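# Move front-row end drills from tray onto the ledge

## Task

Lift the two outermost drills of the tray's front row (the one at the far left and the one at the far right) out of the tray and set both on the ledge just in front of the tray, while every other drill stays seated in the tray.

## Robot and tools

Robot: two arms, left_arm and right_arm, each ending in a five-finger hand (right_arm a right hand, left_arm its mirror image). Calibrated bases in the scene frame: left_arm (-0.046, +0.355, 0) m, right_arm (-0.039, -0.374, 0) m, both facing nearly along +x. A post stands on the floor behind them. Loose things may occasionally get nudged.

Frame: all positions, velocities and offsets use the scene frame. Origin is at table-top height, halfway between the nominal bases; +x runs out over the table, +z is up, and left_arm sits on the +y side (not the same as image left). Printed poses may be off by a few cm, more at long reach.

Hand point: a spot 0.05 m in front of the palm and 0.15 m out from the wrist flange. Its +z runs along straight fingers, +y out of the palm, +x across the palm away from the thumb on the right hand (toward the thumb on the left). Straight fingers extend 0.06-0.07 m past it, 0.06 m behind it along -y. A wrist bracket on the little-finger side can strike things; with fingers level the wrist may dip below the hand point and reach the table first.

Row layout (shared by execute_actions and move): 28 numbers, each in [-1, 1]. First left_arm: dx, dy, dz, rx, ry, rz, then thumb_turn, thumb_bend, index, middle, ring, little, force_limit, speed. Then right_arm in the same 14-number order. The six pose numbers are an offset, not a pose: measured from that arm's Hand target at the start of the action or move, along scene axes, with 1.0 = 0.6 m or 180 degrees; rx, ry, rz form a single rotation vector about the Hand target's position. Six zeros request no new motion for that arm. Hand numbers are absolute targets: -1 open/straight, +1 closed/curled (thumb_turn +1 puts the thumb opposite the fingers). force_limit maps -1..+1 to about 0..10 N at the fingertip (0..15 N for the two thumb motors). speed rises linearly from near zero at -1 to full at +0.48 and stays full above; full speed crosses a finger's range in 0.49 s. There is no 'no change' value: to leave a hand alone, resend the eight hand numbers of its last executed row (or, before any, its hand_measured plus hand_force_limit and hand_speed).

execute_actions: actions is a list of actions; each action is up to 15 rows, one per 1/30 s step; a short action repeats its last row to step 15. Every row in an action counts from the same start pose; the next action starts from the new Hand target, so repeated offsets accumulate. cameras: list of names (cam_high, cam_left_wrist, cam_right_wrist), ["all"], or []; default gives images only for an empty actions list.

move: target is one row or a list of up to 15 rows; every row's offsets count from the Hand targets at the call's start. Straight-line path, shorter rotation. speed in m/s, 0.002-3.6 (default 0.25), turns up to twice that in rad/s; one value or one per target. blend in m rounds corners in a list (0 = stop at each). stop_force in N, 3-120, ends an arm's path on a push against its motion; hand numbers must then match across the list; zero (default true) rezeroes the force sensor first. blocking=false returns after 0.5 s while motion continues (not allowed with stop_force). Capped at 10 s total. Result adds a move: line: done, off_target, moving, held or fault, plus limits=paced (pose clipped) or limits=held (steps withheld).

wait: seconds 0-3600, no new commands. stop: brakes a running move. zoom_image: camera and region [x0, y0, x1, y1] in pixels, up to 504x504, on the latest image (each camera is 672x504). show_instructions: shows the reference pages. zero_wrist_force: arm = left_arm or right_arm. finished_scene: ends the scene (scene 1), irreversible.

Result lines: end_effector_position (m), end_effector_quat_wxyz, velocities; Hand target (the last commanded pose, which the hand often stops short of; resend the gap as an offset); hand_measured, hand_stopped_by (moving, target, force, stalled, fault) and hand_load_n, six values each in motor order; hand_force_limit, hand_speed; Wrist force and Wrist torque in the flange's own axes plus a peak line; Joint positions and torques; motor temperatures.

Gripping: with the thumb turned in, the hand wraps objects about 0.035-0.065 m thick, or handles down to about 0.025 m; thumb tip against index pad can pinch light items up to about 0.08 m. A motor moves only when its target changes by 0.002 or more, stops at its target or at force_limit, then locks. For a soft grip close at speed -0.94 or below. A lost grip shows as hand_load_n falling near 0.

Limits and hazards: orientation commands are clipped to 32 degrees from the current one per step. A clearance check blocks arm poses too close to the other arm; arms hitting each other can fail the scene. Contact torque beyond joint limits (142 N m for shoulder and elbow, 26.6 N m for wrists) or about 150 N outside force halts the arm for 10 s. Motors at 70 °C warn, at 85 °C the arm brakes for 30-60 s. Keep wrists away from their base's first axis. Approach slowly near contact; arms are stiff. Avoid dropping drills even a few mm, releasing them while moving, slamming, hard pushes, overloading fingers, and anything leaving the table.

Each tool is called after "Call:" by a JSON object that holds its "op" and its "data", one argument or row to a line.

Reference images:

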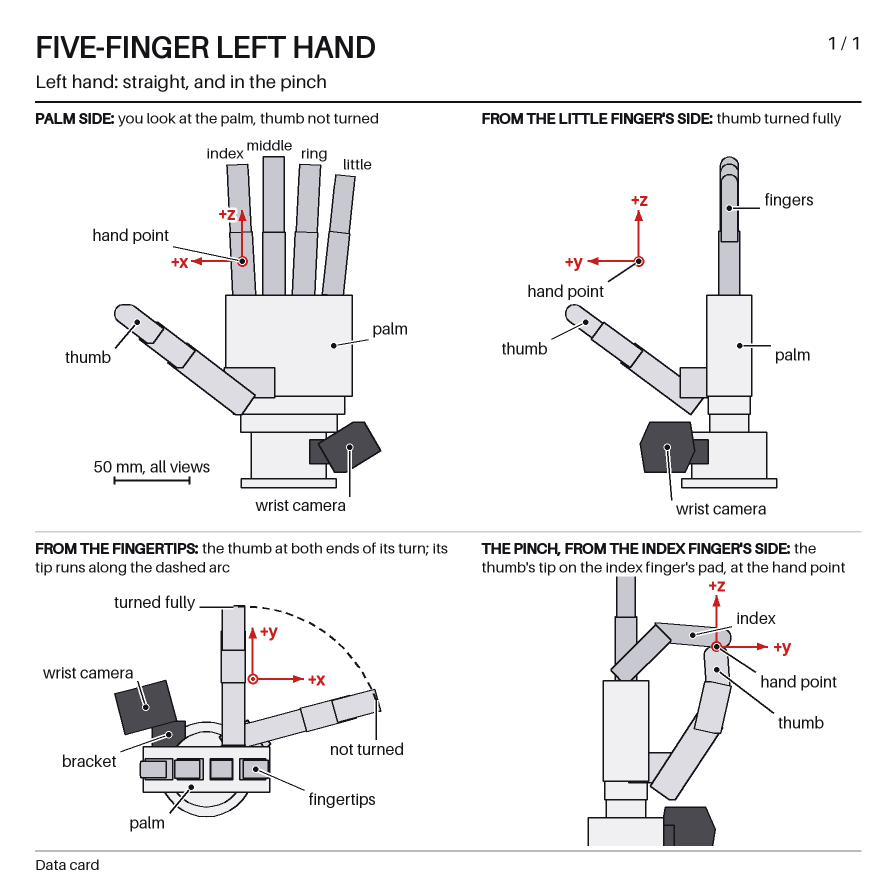

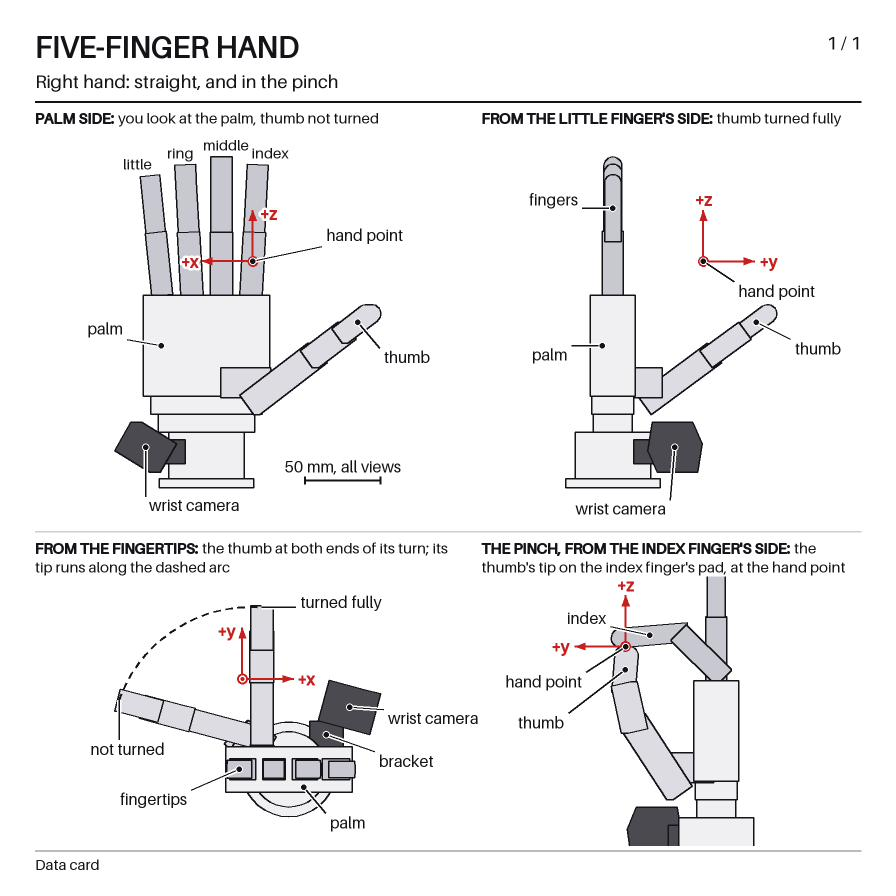

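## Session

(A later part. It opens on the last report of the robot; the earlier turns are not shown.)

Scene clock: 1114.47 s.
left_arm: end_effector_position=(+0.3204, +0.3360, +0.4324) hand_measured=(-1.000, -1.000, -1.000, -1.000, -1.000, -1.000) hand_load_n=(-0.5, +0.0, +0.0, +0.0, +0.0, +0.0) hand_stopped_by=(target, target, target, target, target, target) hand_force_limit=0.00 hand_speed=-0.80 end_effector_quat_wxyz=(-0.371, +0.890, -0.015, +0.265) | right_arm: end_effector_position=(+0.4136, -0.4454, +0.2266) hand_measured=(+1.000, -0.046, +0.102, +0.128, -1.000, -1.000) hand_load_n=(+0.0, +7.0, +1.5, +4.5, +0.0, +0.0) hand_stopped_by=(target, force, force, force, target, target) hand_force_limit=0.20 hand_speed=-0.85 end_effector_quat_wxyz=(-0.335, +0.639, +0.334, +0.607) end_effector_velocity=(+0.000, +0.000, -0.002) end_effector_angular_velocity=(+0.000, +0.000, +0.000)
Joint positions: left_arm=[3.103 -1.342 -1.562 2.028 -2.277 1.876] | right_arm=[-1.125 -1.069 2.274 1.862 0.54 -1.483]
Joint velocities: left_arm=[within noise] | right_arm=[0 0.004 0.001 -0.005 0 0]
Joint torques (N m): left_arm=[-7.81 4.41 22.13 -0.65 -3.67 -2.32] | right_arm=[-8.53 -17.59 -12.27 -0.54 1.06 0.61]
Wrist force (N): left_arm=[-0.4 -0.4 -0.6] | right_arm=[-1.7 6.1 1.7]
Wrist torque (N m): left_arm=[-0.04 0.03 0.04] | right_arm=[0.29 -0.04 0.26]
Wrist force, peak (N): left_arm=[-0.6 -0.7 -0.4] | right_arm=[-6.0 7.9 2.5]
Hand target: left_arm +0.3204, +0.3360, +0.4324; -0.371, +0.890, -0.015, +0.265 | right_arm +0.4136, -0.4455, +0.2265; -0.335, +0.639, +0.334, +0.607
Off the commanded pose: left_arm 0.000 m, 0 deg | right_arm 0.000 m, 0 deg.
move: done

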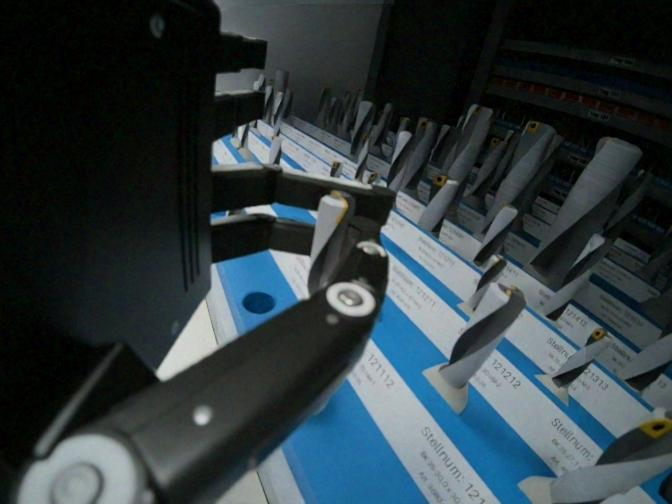

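Call:
{"op": "move", "data": {
  "target": [
    [0,0,0,0,0,0, -1,-1,-1,-1,-1,-1,0,-0.8, 0,0,0,0,0,0, 1,-0.12,-0.1,-0.1,-1,-1,0.2,-0.7],
    [0,0,0,0,0,0, -1,-1,-1,-1,-1,-1,0,-0.8, 0,0,-0.048,0,0,0, 1,-0.12,-0.1,-0.1,-1,-1,0.2,-0.7]
  ],
  "speed": 0.04,
  "cameras": ["cam_right_wrist"]
}}

Scene clock: 1146.40 s.
left_arm: end_effector_position=(+0.3204, +0.3360, +0.4324) hand_measured=(-1.000, -1.000, -1.000, -1.000, -1.000, -1.000) hand_load_n=(-0.5, +0.0, +0.0, -0.5, +0.0, +0.0) hand_stopped_by=(target, target, target, target, target, target) hand_force_limit=0.00 hand_speed=-0.80 end_effector_quat_wxyz=(-0.371, +0.890, -0.015, +0.265) | right_arm: end_effector_position=(+0.4136, -0.4455, +0.1976) hand_measured=(+1.000, -0.120, -0.100, -0.100, -1.000, -1.000) hand_load_n=(+0.0, +0.0, +0.0, +0.0, +0.0, +0.0) hand_stopped_by=(target, target, target, target, target, target) hand_force_limit=0.20 hand_speed=-0.70 end_effector_quat_wxyz=(-0.335, +0.639, +0.334, +0.607) end_effector_velocity=(+0.000, +0.000, +0.001) end_effector_angular_velocity=(+0.002, +0.000, -0.001)
Joint positions: left_arm=[3.103 -1.342 -1.562 2.028 -2.277 1.876] | right_arm=[-1.125 -0.985 2.272 1.779 0.54 -1.483]
Joint velocities: left_arm=[within noise] | right_arm=[-0.001 -0.003 0 0.005 0 -0.001]
Joint torques (N m): left_arm=[-7.06 4.18 22.54 -0.48 -3.15 -2.11] | right_arm=[-4.82 -38.44 -15.4 3.1 1.56 -1.14]
Wrist force (N): left_arm=[-0.3 -0.3 -0.4] | right_arm=[-1.5 1.5 -1.0]
Wrist torque (N m): left_arm=[-0.03 0.02 0.04] | right_arm=[0.10 0.13 0.19]
Wrist force, peak (N): left_arm=[-0.4 -0.7 -0.5] | right_arm=[0.2 6.2 1.9]
Hand target: left_arm +0.3204, +0.3360, +0.4324; -0.371, +0.890, -0.015, +0.265 | right_arm +0.4136, -0.4455, +0.1977; -0.335, +0.639, +0.334, +0.607
Off the commanded pose: left_arm 0.000 m, 0 deg | right_arm 0.000 m, 0 deg.
move: done

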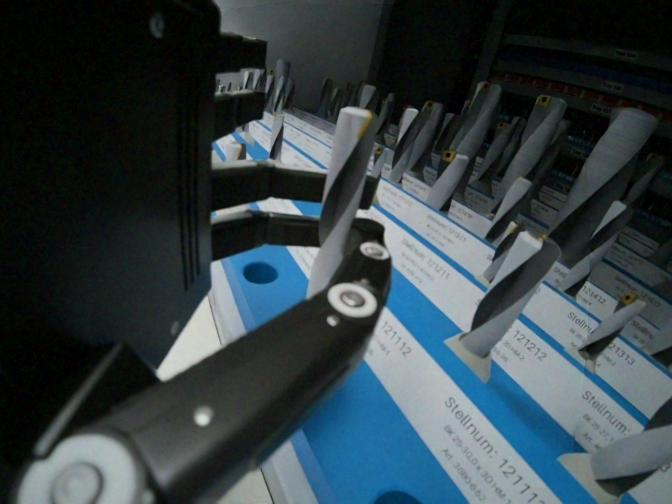

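Call:
{"op": "move", "data": {
  "target": [
    [0,0,0,0,0,0, -1,-1,-1,-1,-1,-1,0,-0.8, 0,0,0,0,0,0, 1,0.3,-0.1,-0.1,-1,-1,-0.4,-0.9],
    [0,0,0,0,0,0, -1,-1,-1,-1,-1,-1,0,-0.8, 0,0,0,0,0,0, 1,0.3,0.5,0.5,-1,-1,-0.2,-0.9]
  ],
  "speed": 0.04,
  "cameras": []
}}

Call:
{"op": "move", "data": {
  "target": [0,0,0,0,0,0, -1,-1,-1,-1,-1,-1,0,-0.8, 0,0,0,0,0,0, 1,0.4,0.6,0.6,-1,-1,0.8,-0.9],
  "speed": 0.04,
  "cameras": ["cam_right_wrist"]
}}

Scene clock: 1158.90 s.
left_arm: end_effector_position=(+0.3204, +0.3360, +0.4324) hand_measured=(-1.000, -1.000, -1.000, -1.000, -1.000, -1.000) hand_load_n=(+0.0, +0.0, +0.0, +0.0, +0.0, +0.0) hand_stopped_by=(target, target, target, target, target, target) hand_force_limit=0.00 hand_speed=-0.80 end_effector_quat_wxyz=(-0.371, +0.890, -0.015, +0.265) | right_arm: end_effector_position=(+0.4136, -0.4455, +0.1977) hand_measured=(+1.000, -0.052, +0.094, +0.122, -1.000, -1.000) hand_load_n=(+0.5, +7.5, +2.5, +4.5, +0.0, +0.0) hand_stopped_by=(target, force, force, force, target, target) hand_force_limit=-0.20 hand_speed=-0.90 end_effector_quat_wxyz=(-0.335, +0.639, +0.334, +0.607)
Joint positions: left_arm=[3.103 -1.342 -1.562 2.028 -2.277 1.876] | right_arm=[-1.125 -0.985 2.272 1.779 0.54 -1.483]
Joint torques (N m): left_arm=[-8.61 3.33 22.36 -0.11 -3.38 -2.11] | right_arm=[1.72 -38.84 8.84 -0.16 0.24 1.6]
Wrist force (N): left_arm=[-0.6 -0.4 -0.1] | right_arm=[-1.0 5.2 1.1]
Wrist torque (N m): left_arm=[-0.07 0.06 0.02] | right_arm=[0.28 0.06 0.28]
Wrist force, peak (N): left_arm=[-0.2 -0.7 -0.7] | right_arm=[-0.6 5.6 -2.1]
Hand target: left_arm +0.3204, +0.3360, +0.4324; -0.371, +0.890, -0.015, +0.265 | right_arm +0.4136, -0.4455, +0.1977; -0.335, +0.639, +0.334, +0.607
Off the commanded pose: left_arm 0.000 m, 0 deg | right_arm 0.000 m, 0 deg.
move: done

Scene clock: 1159.40 s.
left_arm: end_effector_position=(+0.3204, +0.3360, +0.4324) hand_measured=(-1.000, -1.000, -1.000, -1.000, -1.000, -1.000) hand_load_n=(-0.5, -0.5, +0.0, +0.0, +0.0, +0.0) hand_stopped_by=(target, target, target, target, target, target) hand_force_limit=0.00 hand_speed=-0.80 end_effector_quat_wxyz=(-0.371, +0.890, -0.015, +0.265) | right_arm: end_effector_position=(+0.4136, -0.4455, +0.1977) hand_measured=(+1.000, -0.040, +0.118, +0.146, -1.000, -1.000) hand_load_n=(+1.0, +14.0, +9.0, +10.0, +0.0, +0.0) hand_stopped_by=(target, force, force, force, target, target) hand_force_limit=0.80 hand_speed=-0.90 end_effector_quat_wxyz=(-0.335, +0.639, +0.334, +0.607)
Joint positions: left_arm=[3.103 -1.342 -1.562 2.028 -2.277 1.876] | right_arm=[-1.125 -0.985 2.272 1.779 0.54 -1.483]
Joint torques (N m): left_arm=[-6.58 3.4 20.96 -0.27 -3.27 -2.17] | right_arm=[2.11 -38.6 8.95 0.02 0.06 1.45]
Wrist force (N): left_arm=[-0.2 -0.3 -0.5] | right_arm=[0.4 10.1 12.1]
Wrist torque (N m): left_arm=[-0.04 0.01 0.05] | right_arm=[0.21 -0.14 0.40]
Wrist force, peak (N): left_arm=[-0.5 -0.4 -0.5] | right_arm=[0.6 10.4 12.9]
Hand target: left_arm +0.3204, +0.3360, +0.4324; -0.371, +0.890, -0.015, +0.265 | right_arm +0.4136, -0.4455, +0.1977; -0.335, +0.639, +0.334, +0.607
Off the commanded pose: left_arm 0.000 m, 0 deg | right_arm 0.000 m, 0 deg.
move: done

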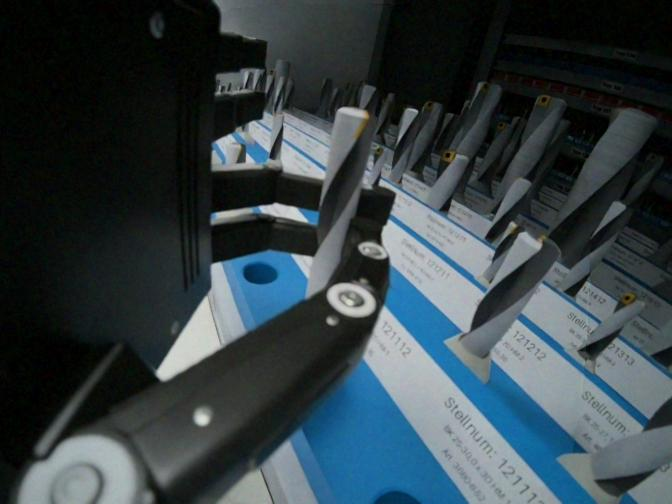

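Call:
{"op": "move", "data": {
  "target": [
    [0,0,0,0,0,0, -1,-1,-1,-1,-1,-1,0,-0.8, 0,0,0,0,0,0, 1,-0.2,-0.35,-0.35,-1,-1,0.2,-0.7],
    [0,0,0,0,0,0, -1,-1,-1,-1,-1,-1,0,-0.8, -0.0202,-0.0123,0,0,0,0, 1,0.06,-0.35,-0.35,-1,-1,-0.6,-0.8]
  ],
  "speed": 0.03,
  "cameras": ["cam_right_wrist"]
}}

Scene clock: 1218.37 s.
left_arm: end_effector_position=(+0.3204, +0.3360, +0.4324) hand_measured=(-1.000, -1.000, -1.000, -1.000, -1.000, -1.000) hand_load_n=(+0.0, +0.0, +0.0, +0.0, +0.0, +0.0) hand_stopped_by=(target, target, target, target, target, target) hand_force_limit=0.00 hand_speed=-0.80 end_effector_quat_wxyz=(-0.371, +0.890, -0.015, +0.265) | right_arm: end_effector_position=(+0.4015, -0.4528, +0.1977) hand_measured=(+1.000, +0.060, -0.350, -0.350, -1.000, -1.000) hand_load_n=(+0.5, +0.0, +0.0, +0.0, +0.0, +0.0) hand_stopped_by=(target, target, target, target, target, target) hand_force_limit=-0.60 hand_speed=-0.80 end_effector_quat_wxyz=(-0.335, +0.639, +0.334, +0.607)
Joint positions: left_arm=[3.103 -1.342 -1.562 2.028 -2.277 1.876] | right_arm=[-1.167 -0.989 2.284 1.775 0.582 -1.489]
Joint torques (N m): left_arm=[-6.64 3.48 22.98 -0.14 -3.33 -2.1] | right_arm=[8.23 -18.66 -17.69 3.1 -2.19 1.5]
Wrist force (N): left_arm=[-0.2 -0.2 -0.5] | right_arm=[-1.5 1.4 -1.2]
Wrist torque (N m): left_arm=[-0.02 0.01 0.04] | right_arm=[0.10 0.13 0.29]
Wrist force, peak (N): left_arm=[-0.4 -0.8 -0.5] | right_arm=[0.5 10.2 12.3]
Hand target: left_arm +0.3204, +0.3360, +0.4324; -0.371, +0.890, -0.015, +0.265 | right_arm +0.4015, -0.4528, +0.1977; -0.335, +0.639, +0.334, +0.607
Off the commanded pose: left_arm 0.000 m, 0 deg | right_arm 0.000 m, 0 deg.
move: done

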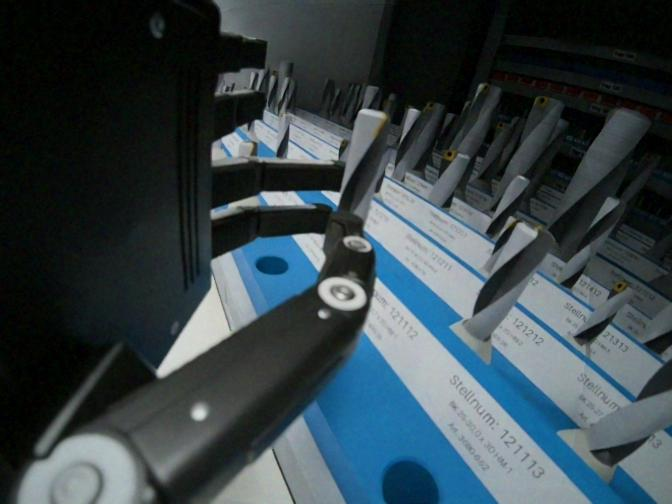

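Call:
{"op": "move", "data": {
  "target": [0,0,0,0,0,0, -1,-1,-1,-1,-1,-1,0,-0.8, 0.0184,0.0278,0,0,0,0, 1,0.06,-0.35,-0.35,-1,-1,-0.6,-0.8],
  "speed": 0.008,
  "stop_force": 3,
  "cameras": ["cam_right_wrist"]
}}

Scene clock: 1225.17 s.
left_arm: end_effector_position=(+0.3204, +0.3360, +0.4324) hand_measured=(-1.000, -1.000, -1.000, -1.000, -1.000, -1.000) hand_load_n=(+0.0, +0.0, +0.0, +0.0, +0.0, +0.0) hand_stopped_by=(target, target, target, target, target, target) hand_force_limit=0.00 hand_speed=-0.80 end_effector_quat_wxyz=(-0.371, +0.890, -0.015, +0.265) | right_arm: end_effector_position=(+0.4059, -0.4462, +0.1977) hand_measured=(+1.000, +0.060, -0.350, -0.350, -1.000, -1.000) hand_load_n=(+0.0, +0.5, +0.0, +0.0, +0.0, +0.0) hand_stopped_by=(target, target, target, target, target, target) hand_force_limit=-0.60 hand_speed=-0.80 end_effector_quat_wxyz=(-0.335, +0.639, +0.334, +0.607)
Joint positions: left_arm=[3.103 -1.342 -1.562 2.028 -2.277 1.876] | right_arm=[-1.147 -0.99 2.288 1.771 0.562 -1.486]
Joint torques (N m): left_arm=[-8.23 3.43 22.63 -0.17 -3.12 -2.34] | right_arm=[-9.75 -26.35 -17.98 3.1 1.87 -1.44]
Wrist force (N): left_arm=[-0.4 -0.5 -0.4] | right_arm=[-1.1 1.5 -4.2]
Wrist torque (N m): left_arm=[-0.08 0.03 0.04] | right_arm=[0.18 0.13 0.20]
Wrist force, peak (N): left_arm=[-0.6 -0.6 -0.5] | right_arm=[-1.6 1.5 -7.2]
Hand target: left_arm +0.3204, +0.3360, +0.4324; -0.371, +0.890, -0.015, +0.265 | right_arm +0.4059, -0.4462, +0.1977; -0.335, +0.639, +0.334, +0.607 (not the last commanded pose)
Off the commanded pose: left_arm 0.000 m, 0 deg | right_arm 0.012 m, 0 deg.
move: contact (right_arm)

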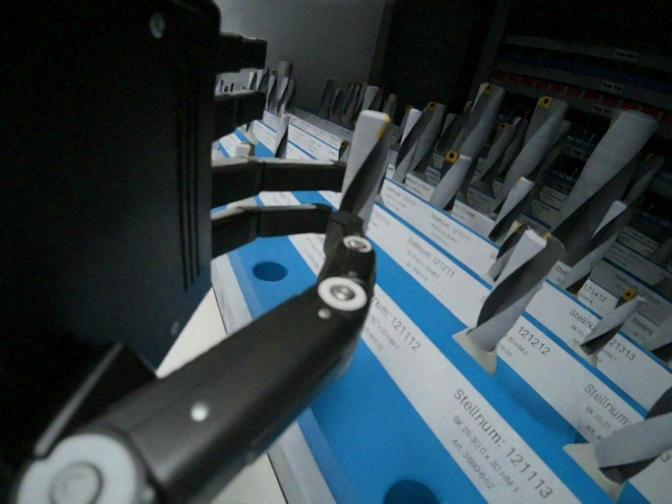

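Call:
{"op": "move", "data": {
  "target": [0,0,0,0,0,0, -1,-1,-1,-1,-1,-1,0,-0.8, 0,0,0,0,0,0, 1,0.06,0.3,0.3,-1,-1,-0.3,-0.9],
  "speed": 0.05,
  "cameras": ["cam_right_wrist"]
}}

Scene clock: 1234.23 s.
left_arm: end_effector_position=(+0.3204, +0.3360, +0.4324) hand_measured=(-1.000, -1.000, -1.000, -1.000, -1.000, -1.000) hand_load_n=(-0.5, +0.0, +0.0, -0.5, +0.0, +0.0) hand_stopped_by=(target, target, target, target, target, target) hand_force_limit=0.00 hand_speed=-0.80 end_effector_quat_wxyz=(-0.371, +0.890, -0.015, +0.265) | right_arm: end_effector_position=(+0.4059, -0.4462, +0.1977) hand_measured=(+1.000, +0.060, +0.020, +0.040, -1.000, -1.000) hand_load_n=(+0.0, -1.0, +1.0, +1.5, +0.0, +0.0) hand_stopped_by=(target, target, force, force, target, target) hand_force_limit=-0.30 hand_speed=-0.90 end_effector_quat_wxyz=(-0.335, +0.639, +0.334, +0.607)
Joint positions: left_arm=[3.103 -1.342 -1.562 2.028 -2.277 1.876] | right_arm=[-1.147 -0.99 2.288 1.771 0.562 -1.486]
Joint torques (N m): left_arm=[-7.65 3.99 21.56 0.17 -3.43 -2.14] | right_arm=[-10.34 -18.45 -17.2 2.82 1.02 -1.34]
Wrist force (N): left_arm=[-0.3 -0.3 -0.2] | right_arm=[-1.5 0.5 -1.1]
Wrist torque (N m): left_arm=[-0.06 0.03 0.04] | right_arm=[0.08 0.12 0.17]
Wrist force, peak (N): left_arm=[-0.5 -0.6 -0.7] | right_arm=[-1.6 1.7 -4.4]
Hand target: left_arm +0.3204, +0.3360, +0.4324; -0.371, +0.890, -0.015, +0.265 | right_arm +0.4059, -0.4462, +0.1977; -0.335, +0.639, +0.334, +0.607
Off the commanded pose: left_arm 0.000 m, 0 deg | right_arm 0.000 m, 0 deg.
move: done

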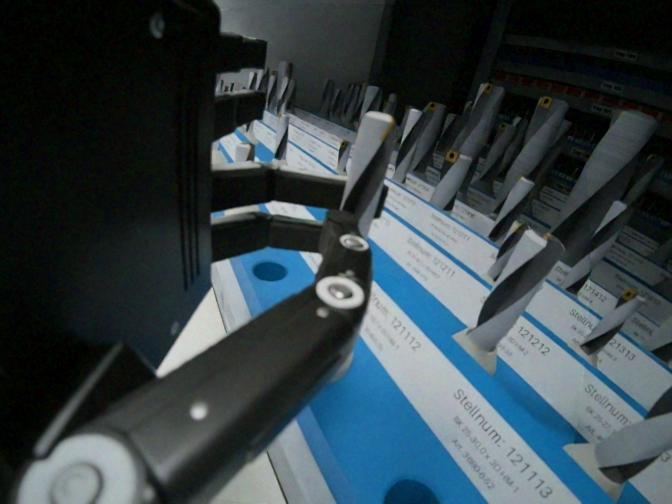

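Call:
{"op": "move", "data": {
  "target": [0,0,0,0,0,0, -1,-1,-1,-1,-1,-1,0,-0.8, 0,0,0,0,0,0, 1,0.06,0.45,0.45,-1,-1,0.5,-0.9],
  "speed": 0.05,
  "cameras": ["cam_right_wrist"]
}}

Scene clock: 1238.97 s.
left_arm: end_effector_position=(+0.3204, +0.3360, +0.4324) hand_measured=(-1.000, -1.000, -1.000, -1.000, -1.000, -1.000) hand_load_n=(+0.0, -0.5, +0.0, +0.0, +0.0, -0.5) hand_stopped_by=(target, target, target, target, target, target) hand_force_limit=0.00 hand_speed=-0.80 end_effector_quat_wxyz=(-0.371, +0.890, -0.015, +0.265) | right_arm: end_effector_position=(+0.4058, -0.4462, +0.1977) hand_measured=(+1.000, +0.060, +0.046, +0.072, -1.000, -1.000) hand_load_n=(+0.0, -3.5, +7.0, +10.0, +0.0, -0.5) hand_stopped_by=(target, target, force, force, target, target) hand_force_limit=0.50 hand_speed=-0.90 end_effector_quat_wxyz=(-0.335, +0.639, +0.334, +0.607)
Joint positions: left_arm=[3.103 -1.342 -1.562 2.028 -2.277 1.876] | right_arm=[-1.147 -0.99 2.288 1.771 0.562 -1.486]
Joint torques (N m): left_arm=[-6.46 4.14 22.01 0.11 -3.37 -2.35] | right_arm=[-9.49 -19.04 -16.4 2.74 -4.79 -1.29]
Wrist force (N): left_arm=[-0.2 -0.4 -0.5] | right_arm=[0.8 -9.4 8.5]
Wrist torque (N m): left_arm=[-0.05 0.01 0.05] | right_arm=[-0.31 -0.13 0.10]
Wrist force, peak (N): left_arm=[-0.4 -0.6 -0.6] | right_arm=[0.8 -9.5 8.9]
Hand target: left_arm +0.3204, +0.3360, +0.4324; -0.371, +0.890, -0.015, +0.265 | right_arm +0.4059, -0.4462, +0.1977; -0.335, +0.639, +0.334, +0.607
Off the commanded pose: left_arm 0.000 m, 0 deg | right_arm 0.000 m, 0 deg.
move: done

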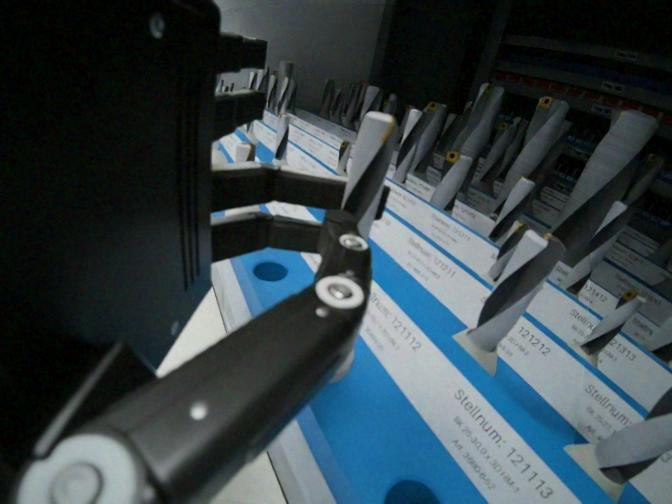

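Call:
{"op": "move", "data": {
  "target": [
    [0,0,0,0,0,0, -1,-1,-1,-1,-1,-1,0,-0.8, 0,0,0,0,0,0, 1,0.06,-0.15,-0.15,-1,-1,0.5,-0.7],
    [0,0,0,0,0,0, -1,-1,-1,-1,-1,-1,0,-0.8, 0.0028,-0.0079,0,0,0,0, 1,0.06,-0.15,-0.15,-1,-1,0.5,-0.7]
  ],
  "speed": 0.02,
  "cameras": []
}}

Call:
{"op": "move", "data": {
  "target": [0,0,0,0,0,0, -1,-1,-1,-1,-1,-1,0,-0.8, 0.0092,0.0139,0,0,0,0, 1,0.06,-0.15,-0.15,-1,-1,0.5,-0.7],
  "speed": 0.008,
  "stop_force": 3,
  "cameras": []
}}

Scene clock: 1262.70 s.
left_arm: end_effector_position=(+0.3204, +0.3360, +0.4324) hand_measured=(-1.000, -1.000, -1.000, -1.000, -1.000, -1.000) hand_load_n=(+0.0, +0.0, +0.0, +0.0, +0.0, +0.0) hand_stopped_by=(target, target, target, target, target, target) hand_force_limit=0.00 hand_speed=-0.80 end_effector_quat_wxyz=(-0.371, +0.890, -0.015, +0.265) | right_arm: end_effector_position=(+0.4076, -0.4512, +0.1977) hand_measured=(+1.000, +0.060, -0.150, -0.150, -1.000, -1.000) hand_load_n=(+0.5, +0.0, -0.5, -0.5, -0.5, +0.0) hand_stopped_by=(target, target, target, target, target, target) hand_force_limit=0.50 hand_speed=-0.70 end_effector_quat_wxyz=(-0.335, +0.639, +0.334, +0.607)
Joint positions: left_arm=[3.103 -1.342 -1.562 2.028 -2.277 1.876] | right_arm=[-1.148 -0.985 2.274 1.78 0.563 -1.486]
Joint torques (N m): left_arm=[-7.07 3.07 22.04 0.19 -3.26 -2.17] | right_arm=[-6.6 -32.39 9.77 -0.74 1.3 -1.58]
Wrist force (N): left_arm=[-0.5 -0.3 -0.2] | right_arm=[-1.3 2.2 -1.3]
Wrist torque (N m): left_arm=[-0.06 0.07 0.03] | right_arm=[0.29 0.10 0.23]
Wrist force, peak (N): left_arm=[-0.4 -0.7 -0.5] | right_arm=[0.7 -9.9 8.7]
Hand target: left_arm +0.3204, +0.3360, +0.4324; -0.371, +0.890, -0.015, +0.265 | right_arm +0.4076, -0.4510, +0.1977; -0.335, +0.639, +0.334, +0.607
Off the commanded pose: left_arm 0.000 m, 0 deg | right_arm 0.000 m, 0 deg.
move: done

Scene clock: 1264.13 s.
left_arm: end_effector_position=(+0.3204, +0.3360, +0.4324) hand_measured=(-1.000, -1.000, -1.000, -1.000, -1.000, -1.000) hand_load_n=(-0.5, +0.0, +0.0, +0.0, +0.0, -0.5) hand_stopped_by=(target, target, target, target, target, target) hand_force_limit=0.00 hand_speed=-0.80 end_effector_quat_wxyz=(-0.371, +0.890, -0.015, +0.265) | right_arm: end_effector_position=(+0.4088, -0.4491, +0.1977) hand_measured=(+1.000, +0.060, -0.150, -0.150, -1.000, -1.000) hand_load_n=(+0.0, +0.0, +0.0, +0.0, +0.0, +0.0) hand_stopped_by=(target, target, target, target, target, target) hand_force_limit=0.50 hand_speed=-0.70 end_effector_quat_wxyz=(-0.335, +0.639, +0.334, +0.607)
Joint positions: left_arm=[3.103 -1.342 -1.562 2.028 -2.277 1.876] | right_arm=[-1.142 -0.986 2.276 1.778 0.558 -1.486]
Joint torques (N m): left_arm=[-7.51 3.17 21.33 0.15 -3.47 -2.17] | right_arm=[-10.66 -18.93 -18.04 3.18 1.76 -1.31]
Wrist force (N): left_arm=[-0.3 0.0 -0.3] | right_arm=[-1.4 1.7 -4.2]
Wrist torque (N m): left_arm=[-0.01 0.03 0.03] | right_arm=[0.28 0.16 0.20]
Wrist force, peak (N): left_arm=[-0.3 -0.5 -0.7] | right_arm=[-1.8 1.5 -7.6]
Hand target: left_arm +0.3204, +0.3360, +0.4324; -0.371, +0.890, -0.015, +0.265 | right_arm +0.4088, -0.4491, +0.1977; -0.335, +0.639, +0.334, +0.607 (not the last commanded pose)
Off the commanded pose: left_arm 0.000 m, 0 deg | right_arm 0.008 m, 0 deg.
move: contact (right_arm)

Call:
{"op": "move", "data": {
  "target": [0,0,0,0,0,0, -1,-1,-1,-1,-1,-1,0,-0.8, 0,0,0,0,0,0, 1,0.06,0.3,0.3,-1,-1,0.0,-0.9],
  "speed": 0.05,
  "cameras": ["cam_right_wrist"]
}}

Scene clock: 1279.17 s.
left_arm: end_effector_position=(+0.3204, +0.3360, +0.4324) hand_measured=(-1.000, -1.000, -1.000, -1.000, -1.000, -1.000) hand_load_n=(-0.5, +0.0, +0.0, +0.0, -0.5, +0.0) hand_stopped_by=(target, target, target, target, target, target) hand_force_limit=0.00 hand_speed=-0.80 end_effector_quat_wxyz=(-0.371, +0.890, -0.015, +0.265) | right_arm: end_effector_position=(+0.4088, -0.4491, +0.1977) hand_measured=(+1.000, +0.060, -0.004, +0.016, -1.000, -1.000) hand_load_n=(+0.0, +0.0, +4.0, +5.5, +0.0, -0.5) hand_stopped_by=(target, target, force, force, target, target) hand_force_limit=0.00 hand_speed=-0.90 end_effector_quat_wxyz=(-0.335, +0.639, +0.334, +0.607)
Joint positions: left_arm=[3.103 -1.342 -1.562 2.028 -2.277 1.876] | right_arm=[-1.142 -0.986 2.276 1.778 0.558 -1.486]
Joint torques (N m): left_arm=[-7.13 3.84 21.84 0.39 -3.25 -2.21] | right_arm=[-9.27 -18.19 -18.2 3.07 1.07 -1.41]
Wrist force (N): left_arm=[-0.3 -0.3 -0.3] | right_arm=[-1.2 -0.7 -2.2]
Wrist torque (N m): left_arm=[-0.06 0.02 0.04] | right_arm=[0.08 0.15 0.17]
Wrist force, peak (N): left_arm=[-0.6 -0.6 -0.6] | right_arm=[-1.4 1.7 -4.5]
Hand target: left_arm +0.3204, +0.3360, +0.4324; -0.371, +0.890, -0.015, +0.265 | right_arm +0.4088, -0.4491, +0.1977; -0.335, +0.639, +0.334, +0.607
Off the commanded pose: left_arm 0.000 m, 0 deg | right_arm 0.000 m, 0 deg.
move: done

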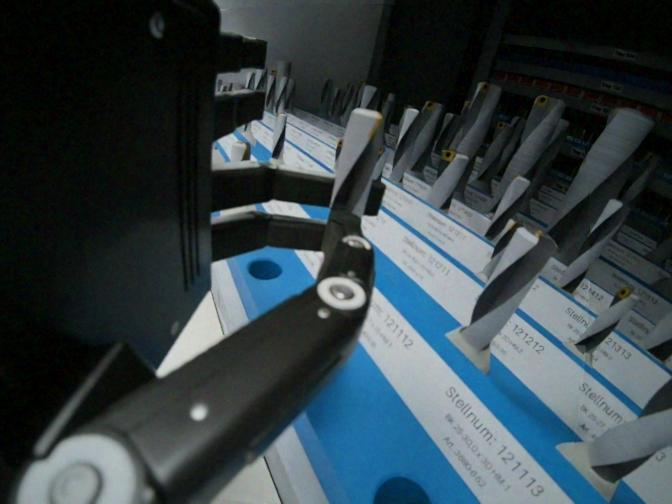

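Call:
{"op": "move", "data": {
  "target": [0,0,0,0,0,0, -1,-1,-1,-1,-1,-1,0,-0.8, 0,0,0,0,0,0, 1,0.06,0.45,0.45,-1,-1,0.6,-0.9],
  "speed": 0.05,
  "cameras": []
}}

Scene clock: 1285.50 s.
left_arm: end_effector_position=(+0.3204, +0.3360, +0.4324) hand_measured=(-1.000, -1.000, -1.000, -1.000, -1.000, -1.000) hand_load_n=(-0.5, +0.0, +0.0, +0.0, +0.0, -0.5) hand_stopped_by=(target, target, target, target, target, target) hand_force_limit=0.00 hand_speed=-0.80 end_effector_quat_wxyz=(-0.371, +0.890, -0.015, +0.265) | right_arm: end_effector_position=(+0.4088, -0.4491, +0.1977) hand_measured=(+1.000, +0.060, +0.012, +0.030, -1.000, -1.000) hand_load_n=(+0.0, +0.0, +8.5, +9.0, +0.0, +0.0) hand_stopped_by=(target, target, force, force, target, target) hand_force_limit=0.60 hand_speed=-0.90 end_effector_quat_wxyz=(-0.335, +0.639, +0.334, +0.607)
Joint positions: left_arm=[3.103 -1.342 -1.562 2.028 -2.277 1.876] | right_arm=[-1.142 -0.986 2.276 1.778 0.558 -1.486]
Joint torques (N m): left_arm=[-8.67 4.49 20.18 0.7 -3.27 -2.09] | right_arm=[-9.77 -18.64 -16.98 2.92 -2.19 -1.46]
Wrist force (N): left_arm=[-0.5 -0.4 -0.4] | right_arm=[-0.8 -3.9 -1.2]
Wrist torque (N m): left_arm=[-0.05 0.05 0.03] | right_arm=[-0.08 0.14 0.14]
Wrist force, peak (N): left_arm=[-0.4 -0.7 -0.5] | right_arm=[-0.7 -4.3 -1.3]
Hand target: left_arm +0.3204, +0.3360, +0.4324; -0.371, +0.890, -0.015, +0.265 | right_arm +0.4088, -0.4491, +0.1977; -0.335, +0.639, +0.334, +0.607
Off the commanded pose: left_arm 0.000 m, 0 deg | right_arm 0.000 m, 0 deg.
move: done

Call:
{"op": "move", "data": {
  "target": [0,0,0,0,0,0, -1,-1,-1,-1,-1,-1,0,-0.8, 0,0,0,0,0,0, 1,0.09,0.45,0.45,-1,-1,0.0,-0.93],
  "speed": 0.05,
  "cameras": ["cam_right_wrist"]
}}

Scene clock: 1294.20 s.
left_arm: end_effector_position=(+0.3204, +0.3360, +0.4324) hand_measured=(-1.000, -1.000, -1.000, -1.000, -1.000, -1.000) hand_load_n=(+0.0, +0.0, +0.0, +0.0, +0.0, +0.0) hand_stopped_by=(target, target, target, target, target, target) hand_force_limit=0.00 hand_speed=-0.80 end_effector_quat_wxyz=(-0.371, +0.890, -0.015, +0.265) | right_arm: end_effector_position=(+0.4088, -0.4491, +0.1977) hand_measured=(+1.000, +0.088, +0.012, +0.030, -1.000, -1.000) hand_load_n=(+0.0, +4.5, +9.0, +9.5, +0.0, +0.0) hand_stopped_by=(target, target, force, force, target, target) hand_force_limit=0.00 hand_speed=-0.93 end_effector_quat_wxyz=(-0.335, +0.639, +0.334, +0.607)
Joint positions: left_arm=[3.103 -1.342 -1.562 2.028 -2.277 1.876] | right_arm=[-1.142 -0.986 2.276 1.778 0.558 -1.486]
Joint torques (N m): left_arm=[-9.1 4.01 22.06 0.67 -3.33 -2.2] | right_arm=[-10.49 -18.61 -16.47 2.7 -2.97 -1.5]
Wrist force (N): left_arm=[-0.3 -0.3 -0.3] | right_arm=[-0.7 -2.2 -0.8]
Wrist torque (N m): left_arm=[-0.05 0.02 0.04] | right_arm=[0.05 0.13 0.17]
Wrist force, peak (N): left_arm=[-0.4 -0.7 -0.6] | right_arm=[-0.8 -4.0 -1.4]
Hand target: left_arm +0.3204, +0.3360, +0.4324; -0.371, +0.890, -0.015, +0.265 | right_arm +0.4088, -0.4491, +0.1977; -0.335, +0.639, +0.334, +0.607
Off the commanded pose: left_arm 0.000 m, 0 deg | right_arm 0.000 m, 0 deg.
move: done

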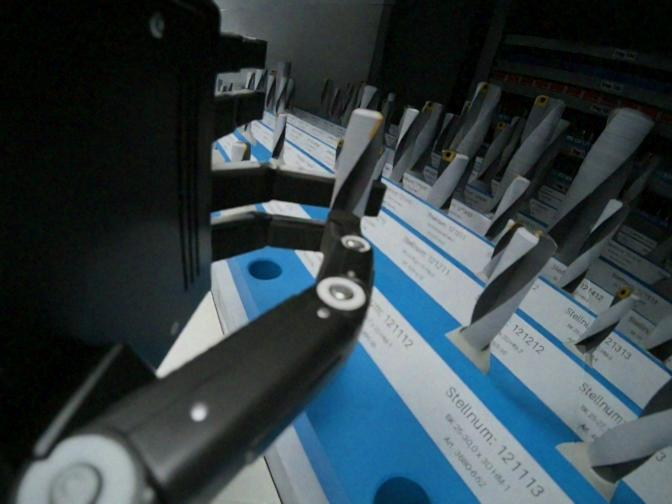

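Call:
{"op": "move", "data": {
  "target": [0,0,0,0,0,0, -1,-1,-1,-1,-1,-1,0,-0.8, 0,0,0.025,0,0,0, 1,0.09,0.45,0.45,-1,-1,0.0,-0.93],
  "speed": 0.02,
  "cameras": ["cam_right_wrist"]
}}

Scene clock: 1300.47 s.
left_arm: end_effector_position=(+0.3204, +0.3360, +0.4324) hand_measured=(-1.000, -1.000, -1.000, -1.000, -1.000, -1.000) hand_load_n=(-0.5, +0.0, +0.0, +0.0, -0.5, +0.0) hand_stopped_by=(target, target, target, target, target, target) hand_force_limit=0.00 hand_speed=-0.80 end_effector_quat_wxyz=(-0.371, +0.890, -0.015, +0.265) | right_arm: end_effector_position=(+0.4088, -0.4491, +0.2128) hand_measured=(+1.000, +0.090, +0.014, +0.032, -1.000, -1.000) hand_load_n=(+0.0, -2.5, +3.5, +1.5, +0.0, +0.0) hand_stopped_by=(target, target, force, force, target, target) hand_force_limit=0.00 hand_speed=-0.93 end_effector_quat_wxyz=(-0.335, +0.639, +0.334, +0.607) end_effector_velocity=(+0.000, -0.001, -0.002) end_effector_angular_velocity=(-0.002, +0.000, -0.003)
Joint positions: left_arm=[3.103 -1.342 -1.562 2.028 -2.277 1.876] | right_arm=[-1.142 -1.03 2.277 1.821 0.558 -1.486]
Joint velocities: left_arm=[within noise] | right_arm=[-0.002 0.003 0.001 -0.007 0 0.001]
Joint torques (N m): left_arm=[-8.09 4.15 21.13 0.57 -3.47 -2.23] | right_arm=[-9.5 -15.69 6.67 -0.5 -2.29 -1.39]
Wrist force (N): left_arm=[-0.5 -0.1 -0.5] | right_arm=[-1.6 -1.8 1.0]
Wrist torque (N m): left_arm=[0.00 0.05 0.02] | right_arm=[0.08 -0.01 0.20]
Wrist force, peak (N): left_arm=[-0.3 -0.6 -0.9] | right_arm=[-7.3 -4.1 -0.5]
Hand target: left_arm +0.3204, +0.3360, +0.4324; -0.371, +0.890, -0.015, +0.265 | right_arm +0.4088, -0.4491, +0.2127; -0.335, +0.639, +0.334, +0.607
Off the commanded pose: left_arm 0.000 m, 0 deg | right_arm 0.000 m, 0 deg.
move: done

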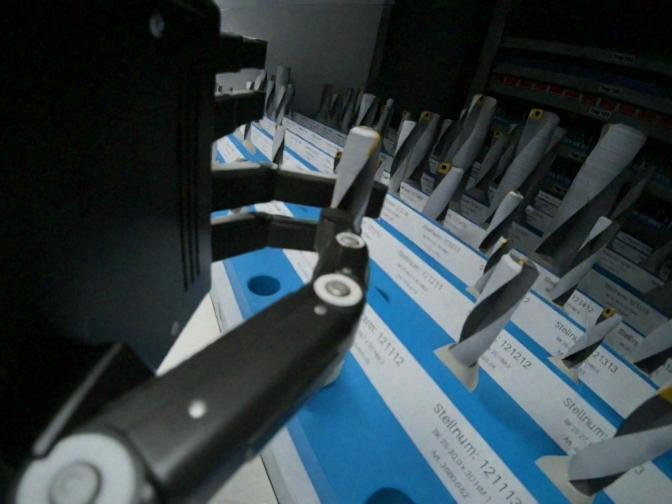

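Call:
{"op": "zoom_image", "data": {
  "camera": "cam_right_wrist",
  "region": [260, 100, 440, 420]
}}

Scaled by 1.575 from the camera's image (finer frame: 960x720).

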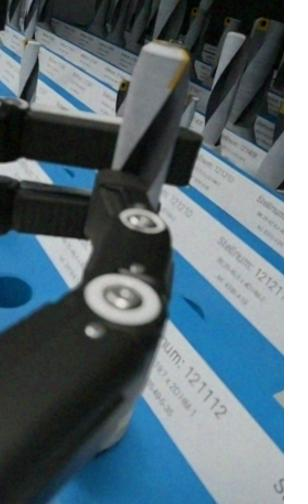

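Call:
{"op": "zoom_image", "data": {
  "camera": "cam_right_wrist",
  "region": [290, 320, 390, 420]
}}

Call:
{"op": "zoom_image", "data": {
  "camera": "cam_high",
  "region": [440, 290, 600, 410]
}}

Scaled by 5.040 from the camera's image (finer frame: 960x720).

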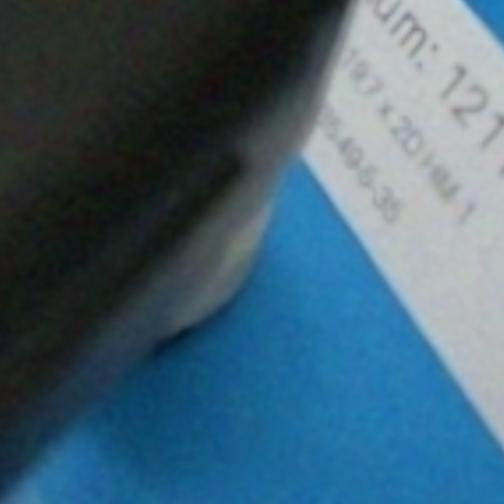

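This scene's latest camera images include none from cam_high. They are from: cam_right_wrist. cam_high's image comes with the result of a call that names it in "cameras".

Call:
{"op": "move", "data": {
  "target": [0,0,0,0,0,0, -1,-1,-1,-1,-1,-1,0,-0.8, 0,0,-0.025,0,0,0, 1,0.09,0.45,0.45,-1,-1,0.0,-0.93],
  "speed": 0.02,
  "cameras": ["cam_right_wrist"]
}}

Scene clock: 1494.57 s.
left_arm: end_effector_position=(+0.3204, +0.3360, +0.4324) hand_measured=(-1.000, -1.000, -1.000, -1.000, -1.000, -1.000) hand_load_n=(+0.0, +0.0, +0.0, +0.0, +0.0, +0.0) hand_stopped_by=(target, target, target, target, target, target) hand_force_limit=0.00 hand_speed=-0.80 end_effector_quat_wxyz=(-0.371, +0.890, -0.015, +0.265) | right_arm: end_effector_position=(+0.4088, -0.4491, +0.1976) hand_measured=(+1.000, +0.090, +0.014, +0.030, -1.000, -1.000) hand_load_n=(-7.0, -4.5, +5.0, +4.0, +0.0, +0.0) hand_stopped_by=(target, target, force, force, target, target) hand_force_limit=0.00 hand_speed=-0.93 end_effector_quat_wxyz=(-0.335, +0.639, +0.334, +0.607) end_effector_velocity=(+0.000, +0.000, +0.001) end_effector_angular_velocity=(+0.000, -0.001, +0.000)
Joint positions: left_arm=[3.103 -1.342 -1.562 2.028 -2.277 1.876] | right_arm=[-1.142 -0.986 2.276 1.778 0.558 -1.486]
Joint velocities: left_arm=[within noise] | right_arm=[0 -0.003 0 0.005 0 -0.002]
Joint torques (N m): left_arm=[-7.26 3.06 21.33 0.61 -3.36 -2.38] | right_arm=[-9.99 -36.03 -18.24 2.29 -0.32 -0.68]
Wrist force (N): left_arm=[-0.3 -0.4 -0.3] | right_arm=[13.0 -5.4 1.5]
Wrist torque (N m): left_arm=[-0.06 0.02 0.05] | right_arm=[-0.15 0.10 0.22]
Wrist force, peak (N): left_arm=[-0.6 -0.5 -0.5] | right_arm=[14.6 -5.8 1.8]
Hand target: left_arm +0.3204, +0.3360, +0.4324; -0.371, +0.890, -0.015, +0.265 | right_arm +0.4088, -0.4491, +0.1977; -0.335, +0.639, +0.334, +0.607
Off the commanded pose: left_arm 0.000 m, 0 deg | right_arm 0.000 m, 0 deg.
move: done

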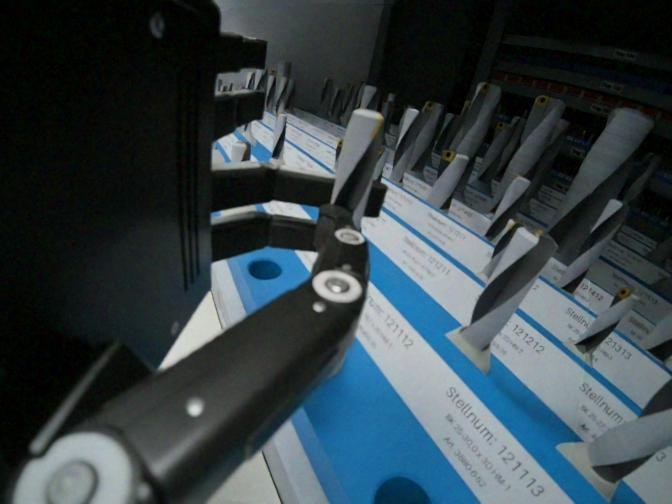

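Call:
{"op": "move", "data": {
  "target": [
    [0,0,0,0,0,0, -1,-1,-1,-1,-1,-1,0,-0.8, 0,0,0,0,0,0, 1,0.09,-0.15,-0.15,-1,-1,0.0,-0.8],
    [0,0,0,0,0,0, -1,-1,-1,-1,-1,-1,0,-0.8, 0.001,-0.0045,0,0,0,0, 1,0.0,-0.15,-0.15,-1,-1,0.0,-0.8]
  ],
  "speed": 0.02,
  "cameras": []
}}

Call:
{"op": "move", "data": {
  "target": [0,0,0,0,0,0, -1,-1,-1,-1,-1,-1,0,-0.8, 0.0092,0.0139,0,0,0,0, 1,0.0,-0.15,-0.15,-1,-1,0.0,-0.8],
  "speed": 0.006,
  "stop_force": 3,
  "cameras": ["cam_right_wrist"]
}}

Scene clock: 1516.87 s.
left_arm: end_effector_position=(+0.3204, +0.3360, +0.4324) hand_measured=(-1.000, -1.000, -1.000, -1.000, -1.000, -1.000) hand_load_n=(+0.0, +0.0, +0.0, +0.0, +0.0, -0.5) hand_stopped_by=(target, target, target, target, target, target) hand_force_limit=0.00 hand_speed=-0.80 end_effector_quat_wxyz=(-0.371, +0.890, -0.015, +0.265) | right_arm: end_effector_position=(+0.4094, -0.4519, +0.1976) hand_measured=(+1.000, +0.000, -0.150, -0.150, -1.000, -1.000) hand_load_n=(+0.5, +0.0, +0.0, +0.0, +0.0, +0.0) hand_stopped_by=(target, target, target, target, target, target) hand_force_limit=0.00 hand_speed=-0.80 end_effector_quat_wxyz=(-0.335, +0.639, +0.334, +0.607)
Joint positions: left_arm=[3.103 -1.342 -1.562 2.028 -2.277 1.876] | right_arm=[-1.144 -0.984 2.269 1.783 0.559 -1.486]
Joint torques (N m): left_arm=[-7.35 4.22 21.09 1.01 -3.26 -2.12] | right_arm=[8.67 -29.65 8.58 -0.76 -1.89 -1.61]
Wrist force (N): left_arm=[-0.1 -0.4 -0.3] | right_arm=[-2.2 2.5 -1.1]
Wrist torque (N m): left_arm=[-0.06 0.00 0.06] | right_arm=[0.31 0.26 0.20]
Wrist force, peak (N): left_arm=[-0.6 -0.6 -0.6] | right_arm=[11.6 -5.5 1.6]
Hand target: left_arm +0.3204, +0.3360, +0.4324; -0.371, +0.890, -0.015, +0.265 | right_arm +0.4094, -0.4518, +0.1977; -0.335, +0.639, +0.334, +0.607
Off the commanded pose: left_arm 0.000 m, 0 deg | right_arm 0.000 m, 0 deg.
move: done

Scene clock: 1518.53 s.
left_arm: end_effector_position=(+0.3204, +0.3360, +0.4324) hand_measured=(-1.000, -1.000, -1.000, -1.000, -1.000, -1.000) hand_load_n=(+0.0, +0.0, -0.5, +0.0, +0.0, +0.0) hand_stopped_by=(target, target, target, target, target, target) hand_force_limit=0.00 hand_speed=-0.80 end_effector_quat_wxyz=(-0.371, +0.890, -0.015, +0.265) | right_arm: end_effector_position=(+0.4117, -0.4483, +0.1977) hand_measured=(+1.000, +0.000, -0.150, -0.150, -1.000, -1.000) hand_load_n=(+0.5, +1.5, +0.0, -0.5, -0.5, +0.0) hand_stopped_by=(target, target, target, target, target, target) hand_force_limit=0.00 hand_speed=-0.80 end_effector_quat_wxyz=(-0.335, +0.639, +0.334, +0.607)
Joint positions: left_arm=[3.103 -1.342 -1.562 2.028 -2.277 1.876] | right_arm=[-1.133 -0.984 2.271 1.781 0.549 -1.484]
Joint torques (N m): left_arm=[-6.62 4.7 21.78 0.9 -3.36 -2.28] | right_arm=[-9.85 -29.67 -13.73 2.86 2.01 -1.28]
Wrist force (N): left_arm=[-0.3 -0.4 -0.2] | right_arm=[-1.9 2.8 -3.7]
Wrist torque (N m): left_arm=[-0.07 0.03 0.04] | right_arm=[0.31 0.26 0.20]
Wrist force, peak (N): left_arm=[-0.8 -0.5 -0.5] | right_arm=[-2.0 3.3 -5.5]
Hand target: left_arm +0.3204, +0.3360, +0.4324; -0.371, +0.890, -0.015, +0.265 | right_arm +0.4117, -0.4483, +0.1977; -0.335, +0.639, +0.334, +0.607 (not the last commanded pose)
Off the commanded pose: left_arm 0.000 m, 0 deg | right_arm 0.006 m, 0 deg.
move: contact (right_arm)

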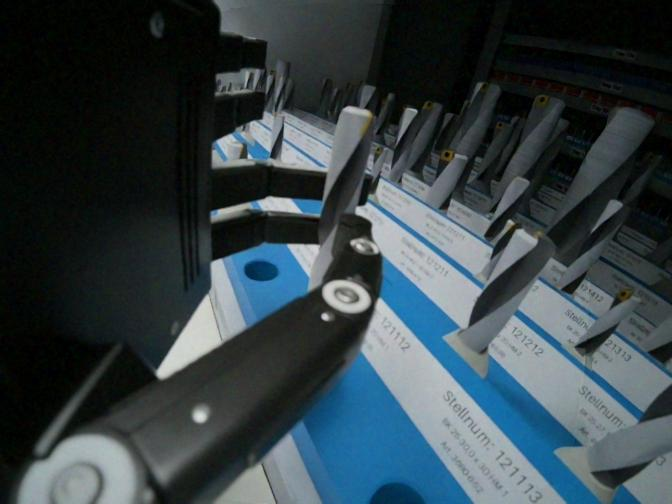

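Call:
{"op": "move", "data": {
  "target": [0,0,0,0,0,0, -1,-1,-1,-1,-1,-1,0,-0.8, 0,0,0,0,0,0, 1,0.0,0.3,0.3,-1,-1,-0.1,-0.9],
  "speed": 0.05,
  "cameras": []
}}

Call:
{"op": "move", "data": {
  "target": [0,0,0,0,0,0, -1,-1,-1,-1,-1,-1,0,-0.8, 0,0,0,0,0,0, 1,0.04,0.45,0.45,-1,-1,0.5,-0.93],
  "speed": 0.05,
  "cameras": ["cam_right_wrist"]
}}

Scene clock: 1526.97 s.
left_arm: end_effector_position=(+0.3204, +0.3360, +0.4324) hand_measured=(-1.000, -1.000, -1.000, -1.000, -1.000, -1.000) hand_load_n=(+0.0, -0.5, +0.0, +0.0, +0.0, +0.0) hand_stopped_by=(target, target, target, target, target, target) hand_force_limit=0.00 hand_speed=-0.80 end_effector_quat_wxyz=(-0.371, +0.890, -0.015, +0.265) | right_arm: end_effector_position=(+0.4117, -0.4483, +0.1977) hand_measured=(+1.000, -0.002, +0.024, +0.052, -1.000, -1.000) hand_load_n=(+1.0, +7.5, +2.5, +6.0, +0.0, +0.0) hand_stopped_by=(target, target, force, force, target, target) hand_force_limit=-0.10 hand_speed=-0.90 end_effector_quat_wxyz=(-0.335, +0.639, +0.334, +0.607)
Joint positions: left_arm=[3.103 -1.342 -1.562 2.028 -2.277 1.876] | right_arm=[-1.133 -0.984 2.271 1.781 0.549 -1.484]
Joint torques (N m): left_arm=[-8.56 3.82 20.52 0.96 -3.17 -2.2] | right_arm=[-9.93 -19.42 -18.54 2.78 1.38 -1.38]
Wrist force (N): left_arm=[-0.2 -0.3 -0.2] | right_arm=[-3.5 1.1 -1.3]
Wrist torque (N m): left_arm=[-0.06 0.02 0.04] | right_arm=[0.12 0.28 0.15]
Wrist force, peak (N): left_arm=[-0.4 -0.8 -0.5] | right_arm=[-2.2 2.9 -3.7]
Hand target: left_arm +0.3204, +0.3360, +0.4324; -0.371, +0.890, -0.015, +0.265 | right_arm +0.4117, -0.4483, +0.1977; -0.335, +0.639, +0.334, +0.607
Off the commanded pose: left_arm 0.000 m, 0 deg | right_arm 0.000 m, 0 deg.
move: done

Scene clock: 1527.47 s.
left_arm: end_effector_position=(+0.3204, +0.3360, +0.4324) hand_measured=(-1.000, -1.000, -1.000, -1.000, -1.000, -1.000) hand_load_n=(-0.5, -0.5, +0.0, +0.0, +0.0, +0.0) hand_stopped_by=(target, target, target, target, target, target) hand_force_limit=0.00 hand_speed=-0.80 end_effector_quat_wxyz=(-0.371, +0.890, -0.015, +0.265) | right_arm: end_effector_position=(+0.4117, -0.4483, +0.1977) hand_measured=(+1.000, +0.004, +0.042, +0.062, -1.000, -1.000) hand_load_n=(+1.5, +10.5, +7.5, +7.5, +0.0, +0.0) hand_stopped_by=(target, force, force, force, target, target) hand_force_limit=0.50 hand_speed=-0.93 end_effector_quat_wxyz=(-0.335, +0.639, +0.334, +0.607)
Joint positions: left_arm=[3.103 -1.342 -1.562 2.028 -2.277 1.876] | right_arm=[-1.133 -0.984 2.271 1.781 0.549 -1.484]
Joint torques (N m): left_arm=[-7.64 3.07 20.55 0.93 -3.43 -2.22] | right_arm=[-9.98 -19.54 -17.58 2.84 1.37 -1.35]
Wrist force (N): left_arm=[-0.5 -0.7 -0.3] | right_arm=[-2.8 0.2 -0.3]
Wrist torque (N m): left_arm=[-0.10 0.06 0.04] | right_arm=[0.08 0.24 0.21]
Wrist force, peak (N): left_arm=[-0.5 -0.7 -0.3] | right_arm=[-3.2 1.1 -1.4]
Hand target: left_arm +0.3204, +0.3360, +0.4324; -0.371, +0.890, -0.015, +0.265 | right_arm +0.4117, -0.4483, +0.1977; -0.335, +0.639, +0.334, +0.607
Off the commanded pose: left_arm 0.000 m, 0 deg | right_arm 0.000 m, 0 deg.
move: done

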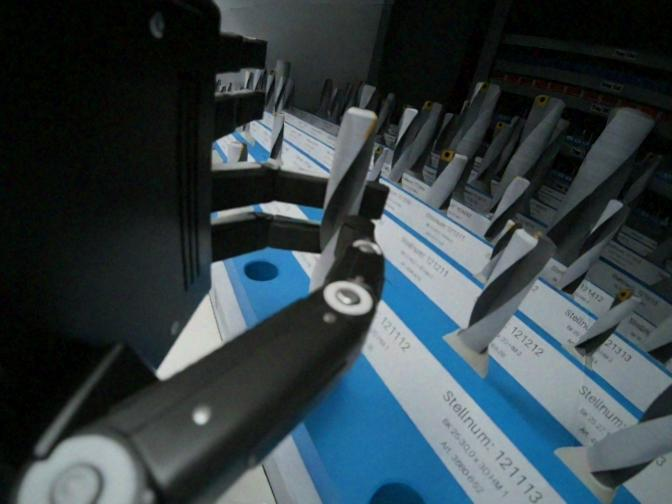

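Call:
{"op": "move", "data": {
  "target": [0,0,0,0,0,0, -1,-1,-1,-1,-1,-1,0,-0.8, 0,0,0.01,0,0,0, 1,0.04,0.45,0.45,-1,-1,0.5,-0.93],
  "speed": 0.01,
  "cameras": ["cam_right_wrist"]
}}

Scene clock: 1533.10 s.
left_arm: end_effector_position=(+0.3204, +0.3360, +0.4324) hand_measured=(-1.000, -1.000, -1.000, -1.000, -1.000, -1.000) hand_load_n=(-0.5, +0.0, -0.5, +0.0, +0.0, +0.0) hand_stopped_by=(target, target, target, target, target, target) hand_force_limit=0.00 hand_speed=-0.80 end_effector_quat_wxyz=(-0.371, +0.890, -0.015, +0.265) | right_arm: end_effector_position=(+0.4117, -0.4483, +0.2037) hand_measured=(+1.000, +0.004, +0.042, +0.064, -1.000, -1.000) hand_load_n=(+2.5, +8.5, +6.5, +2.0, +0.0, +0.0) hand_stopped_by=(target, force, force, force, target, target) hand_force_limit=0.50 hand_speed=-0.93 end_effector_quat_wxyz=(-0.335, +0.639, +0.334, +0.607)
Joint positions: left_arm=[3.103 -1.342 -1.562 2.028 -2.277 1.876] | right_arm=[-1.133 -1.002 2.272 1.798 0.549 -1.484]
Joint torques (N m): left_arm=[-7.09 4.46 21.12 0.91 -3.46 -2.24] | right_arm=[-10.02 -20.63 7.48 -0.14 0.43 -1.36]
Wrist force (N): left_arm=[-0.5 -0.2 -0.2] | right_arm=[-5.8 6.0 1.7]
Wrist torque (N m): left_arm=[-0.04 0.06 0.02] | right_arm=[0.34 0.16 0.27]
Wrist force, peak (N): left_arm=[-0.5 -0.6 -0.5] | right_arm=[-6.5 6.4 2.5]
Hand target: left_arm +0.3204, +0.3360, +0.4324; -0.371, +0.890, -0.015, +0.265 | right_arm +0.4117, -0.4483, +0.2037; -0.335, +0.639, +0.334, +0.607
Off the commanded pose: left_arm 0.000 m, 0 deg | right_arm 0.000 m, 0 deg.
move: done

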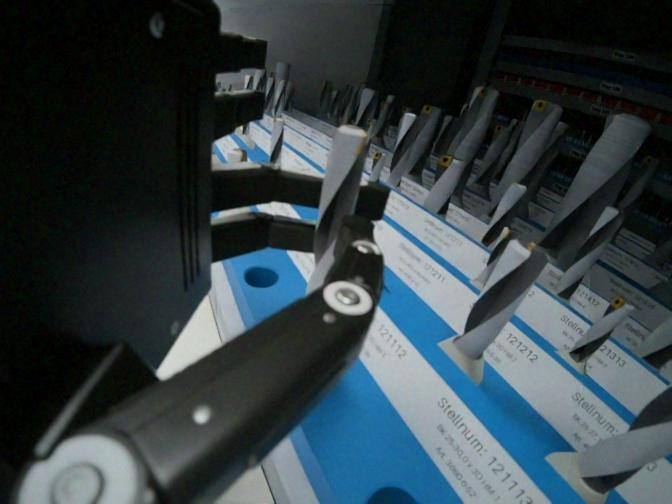

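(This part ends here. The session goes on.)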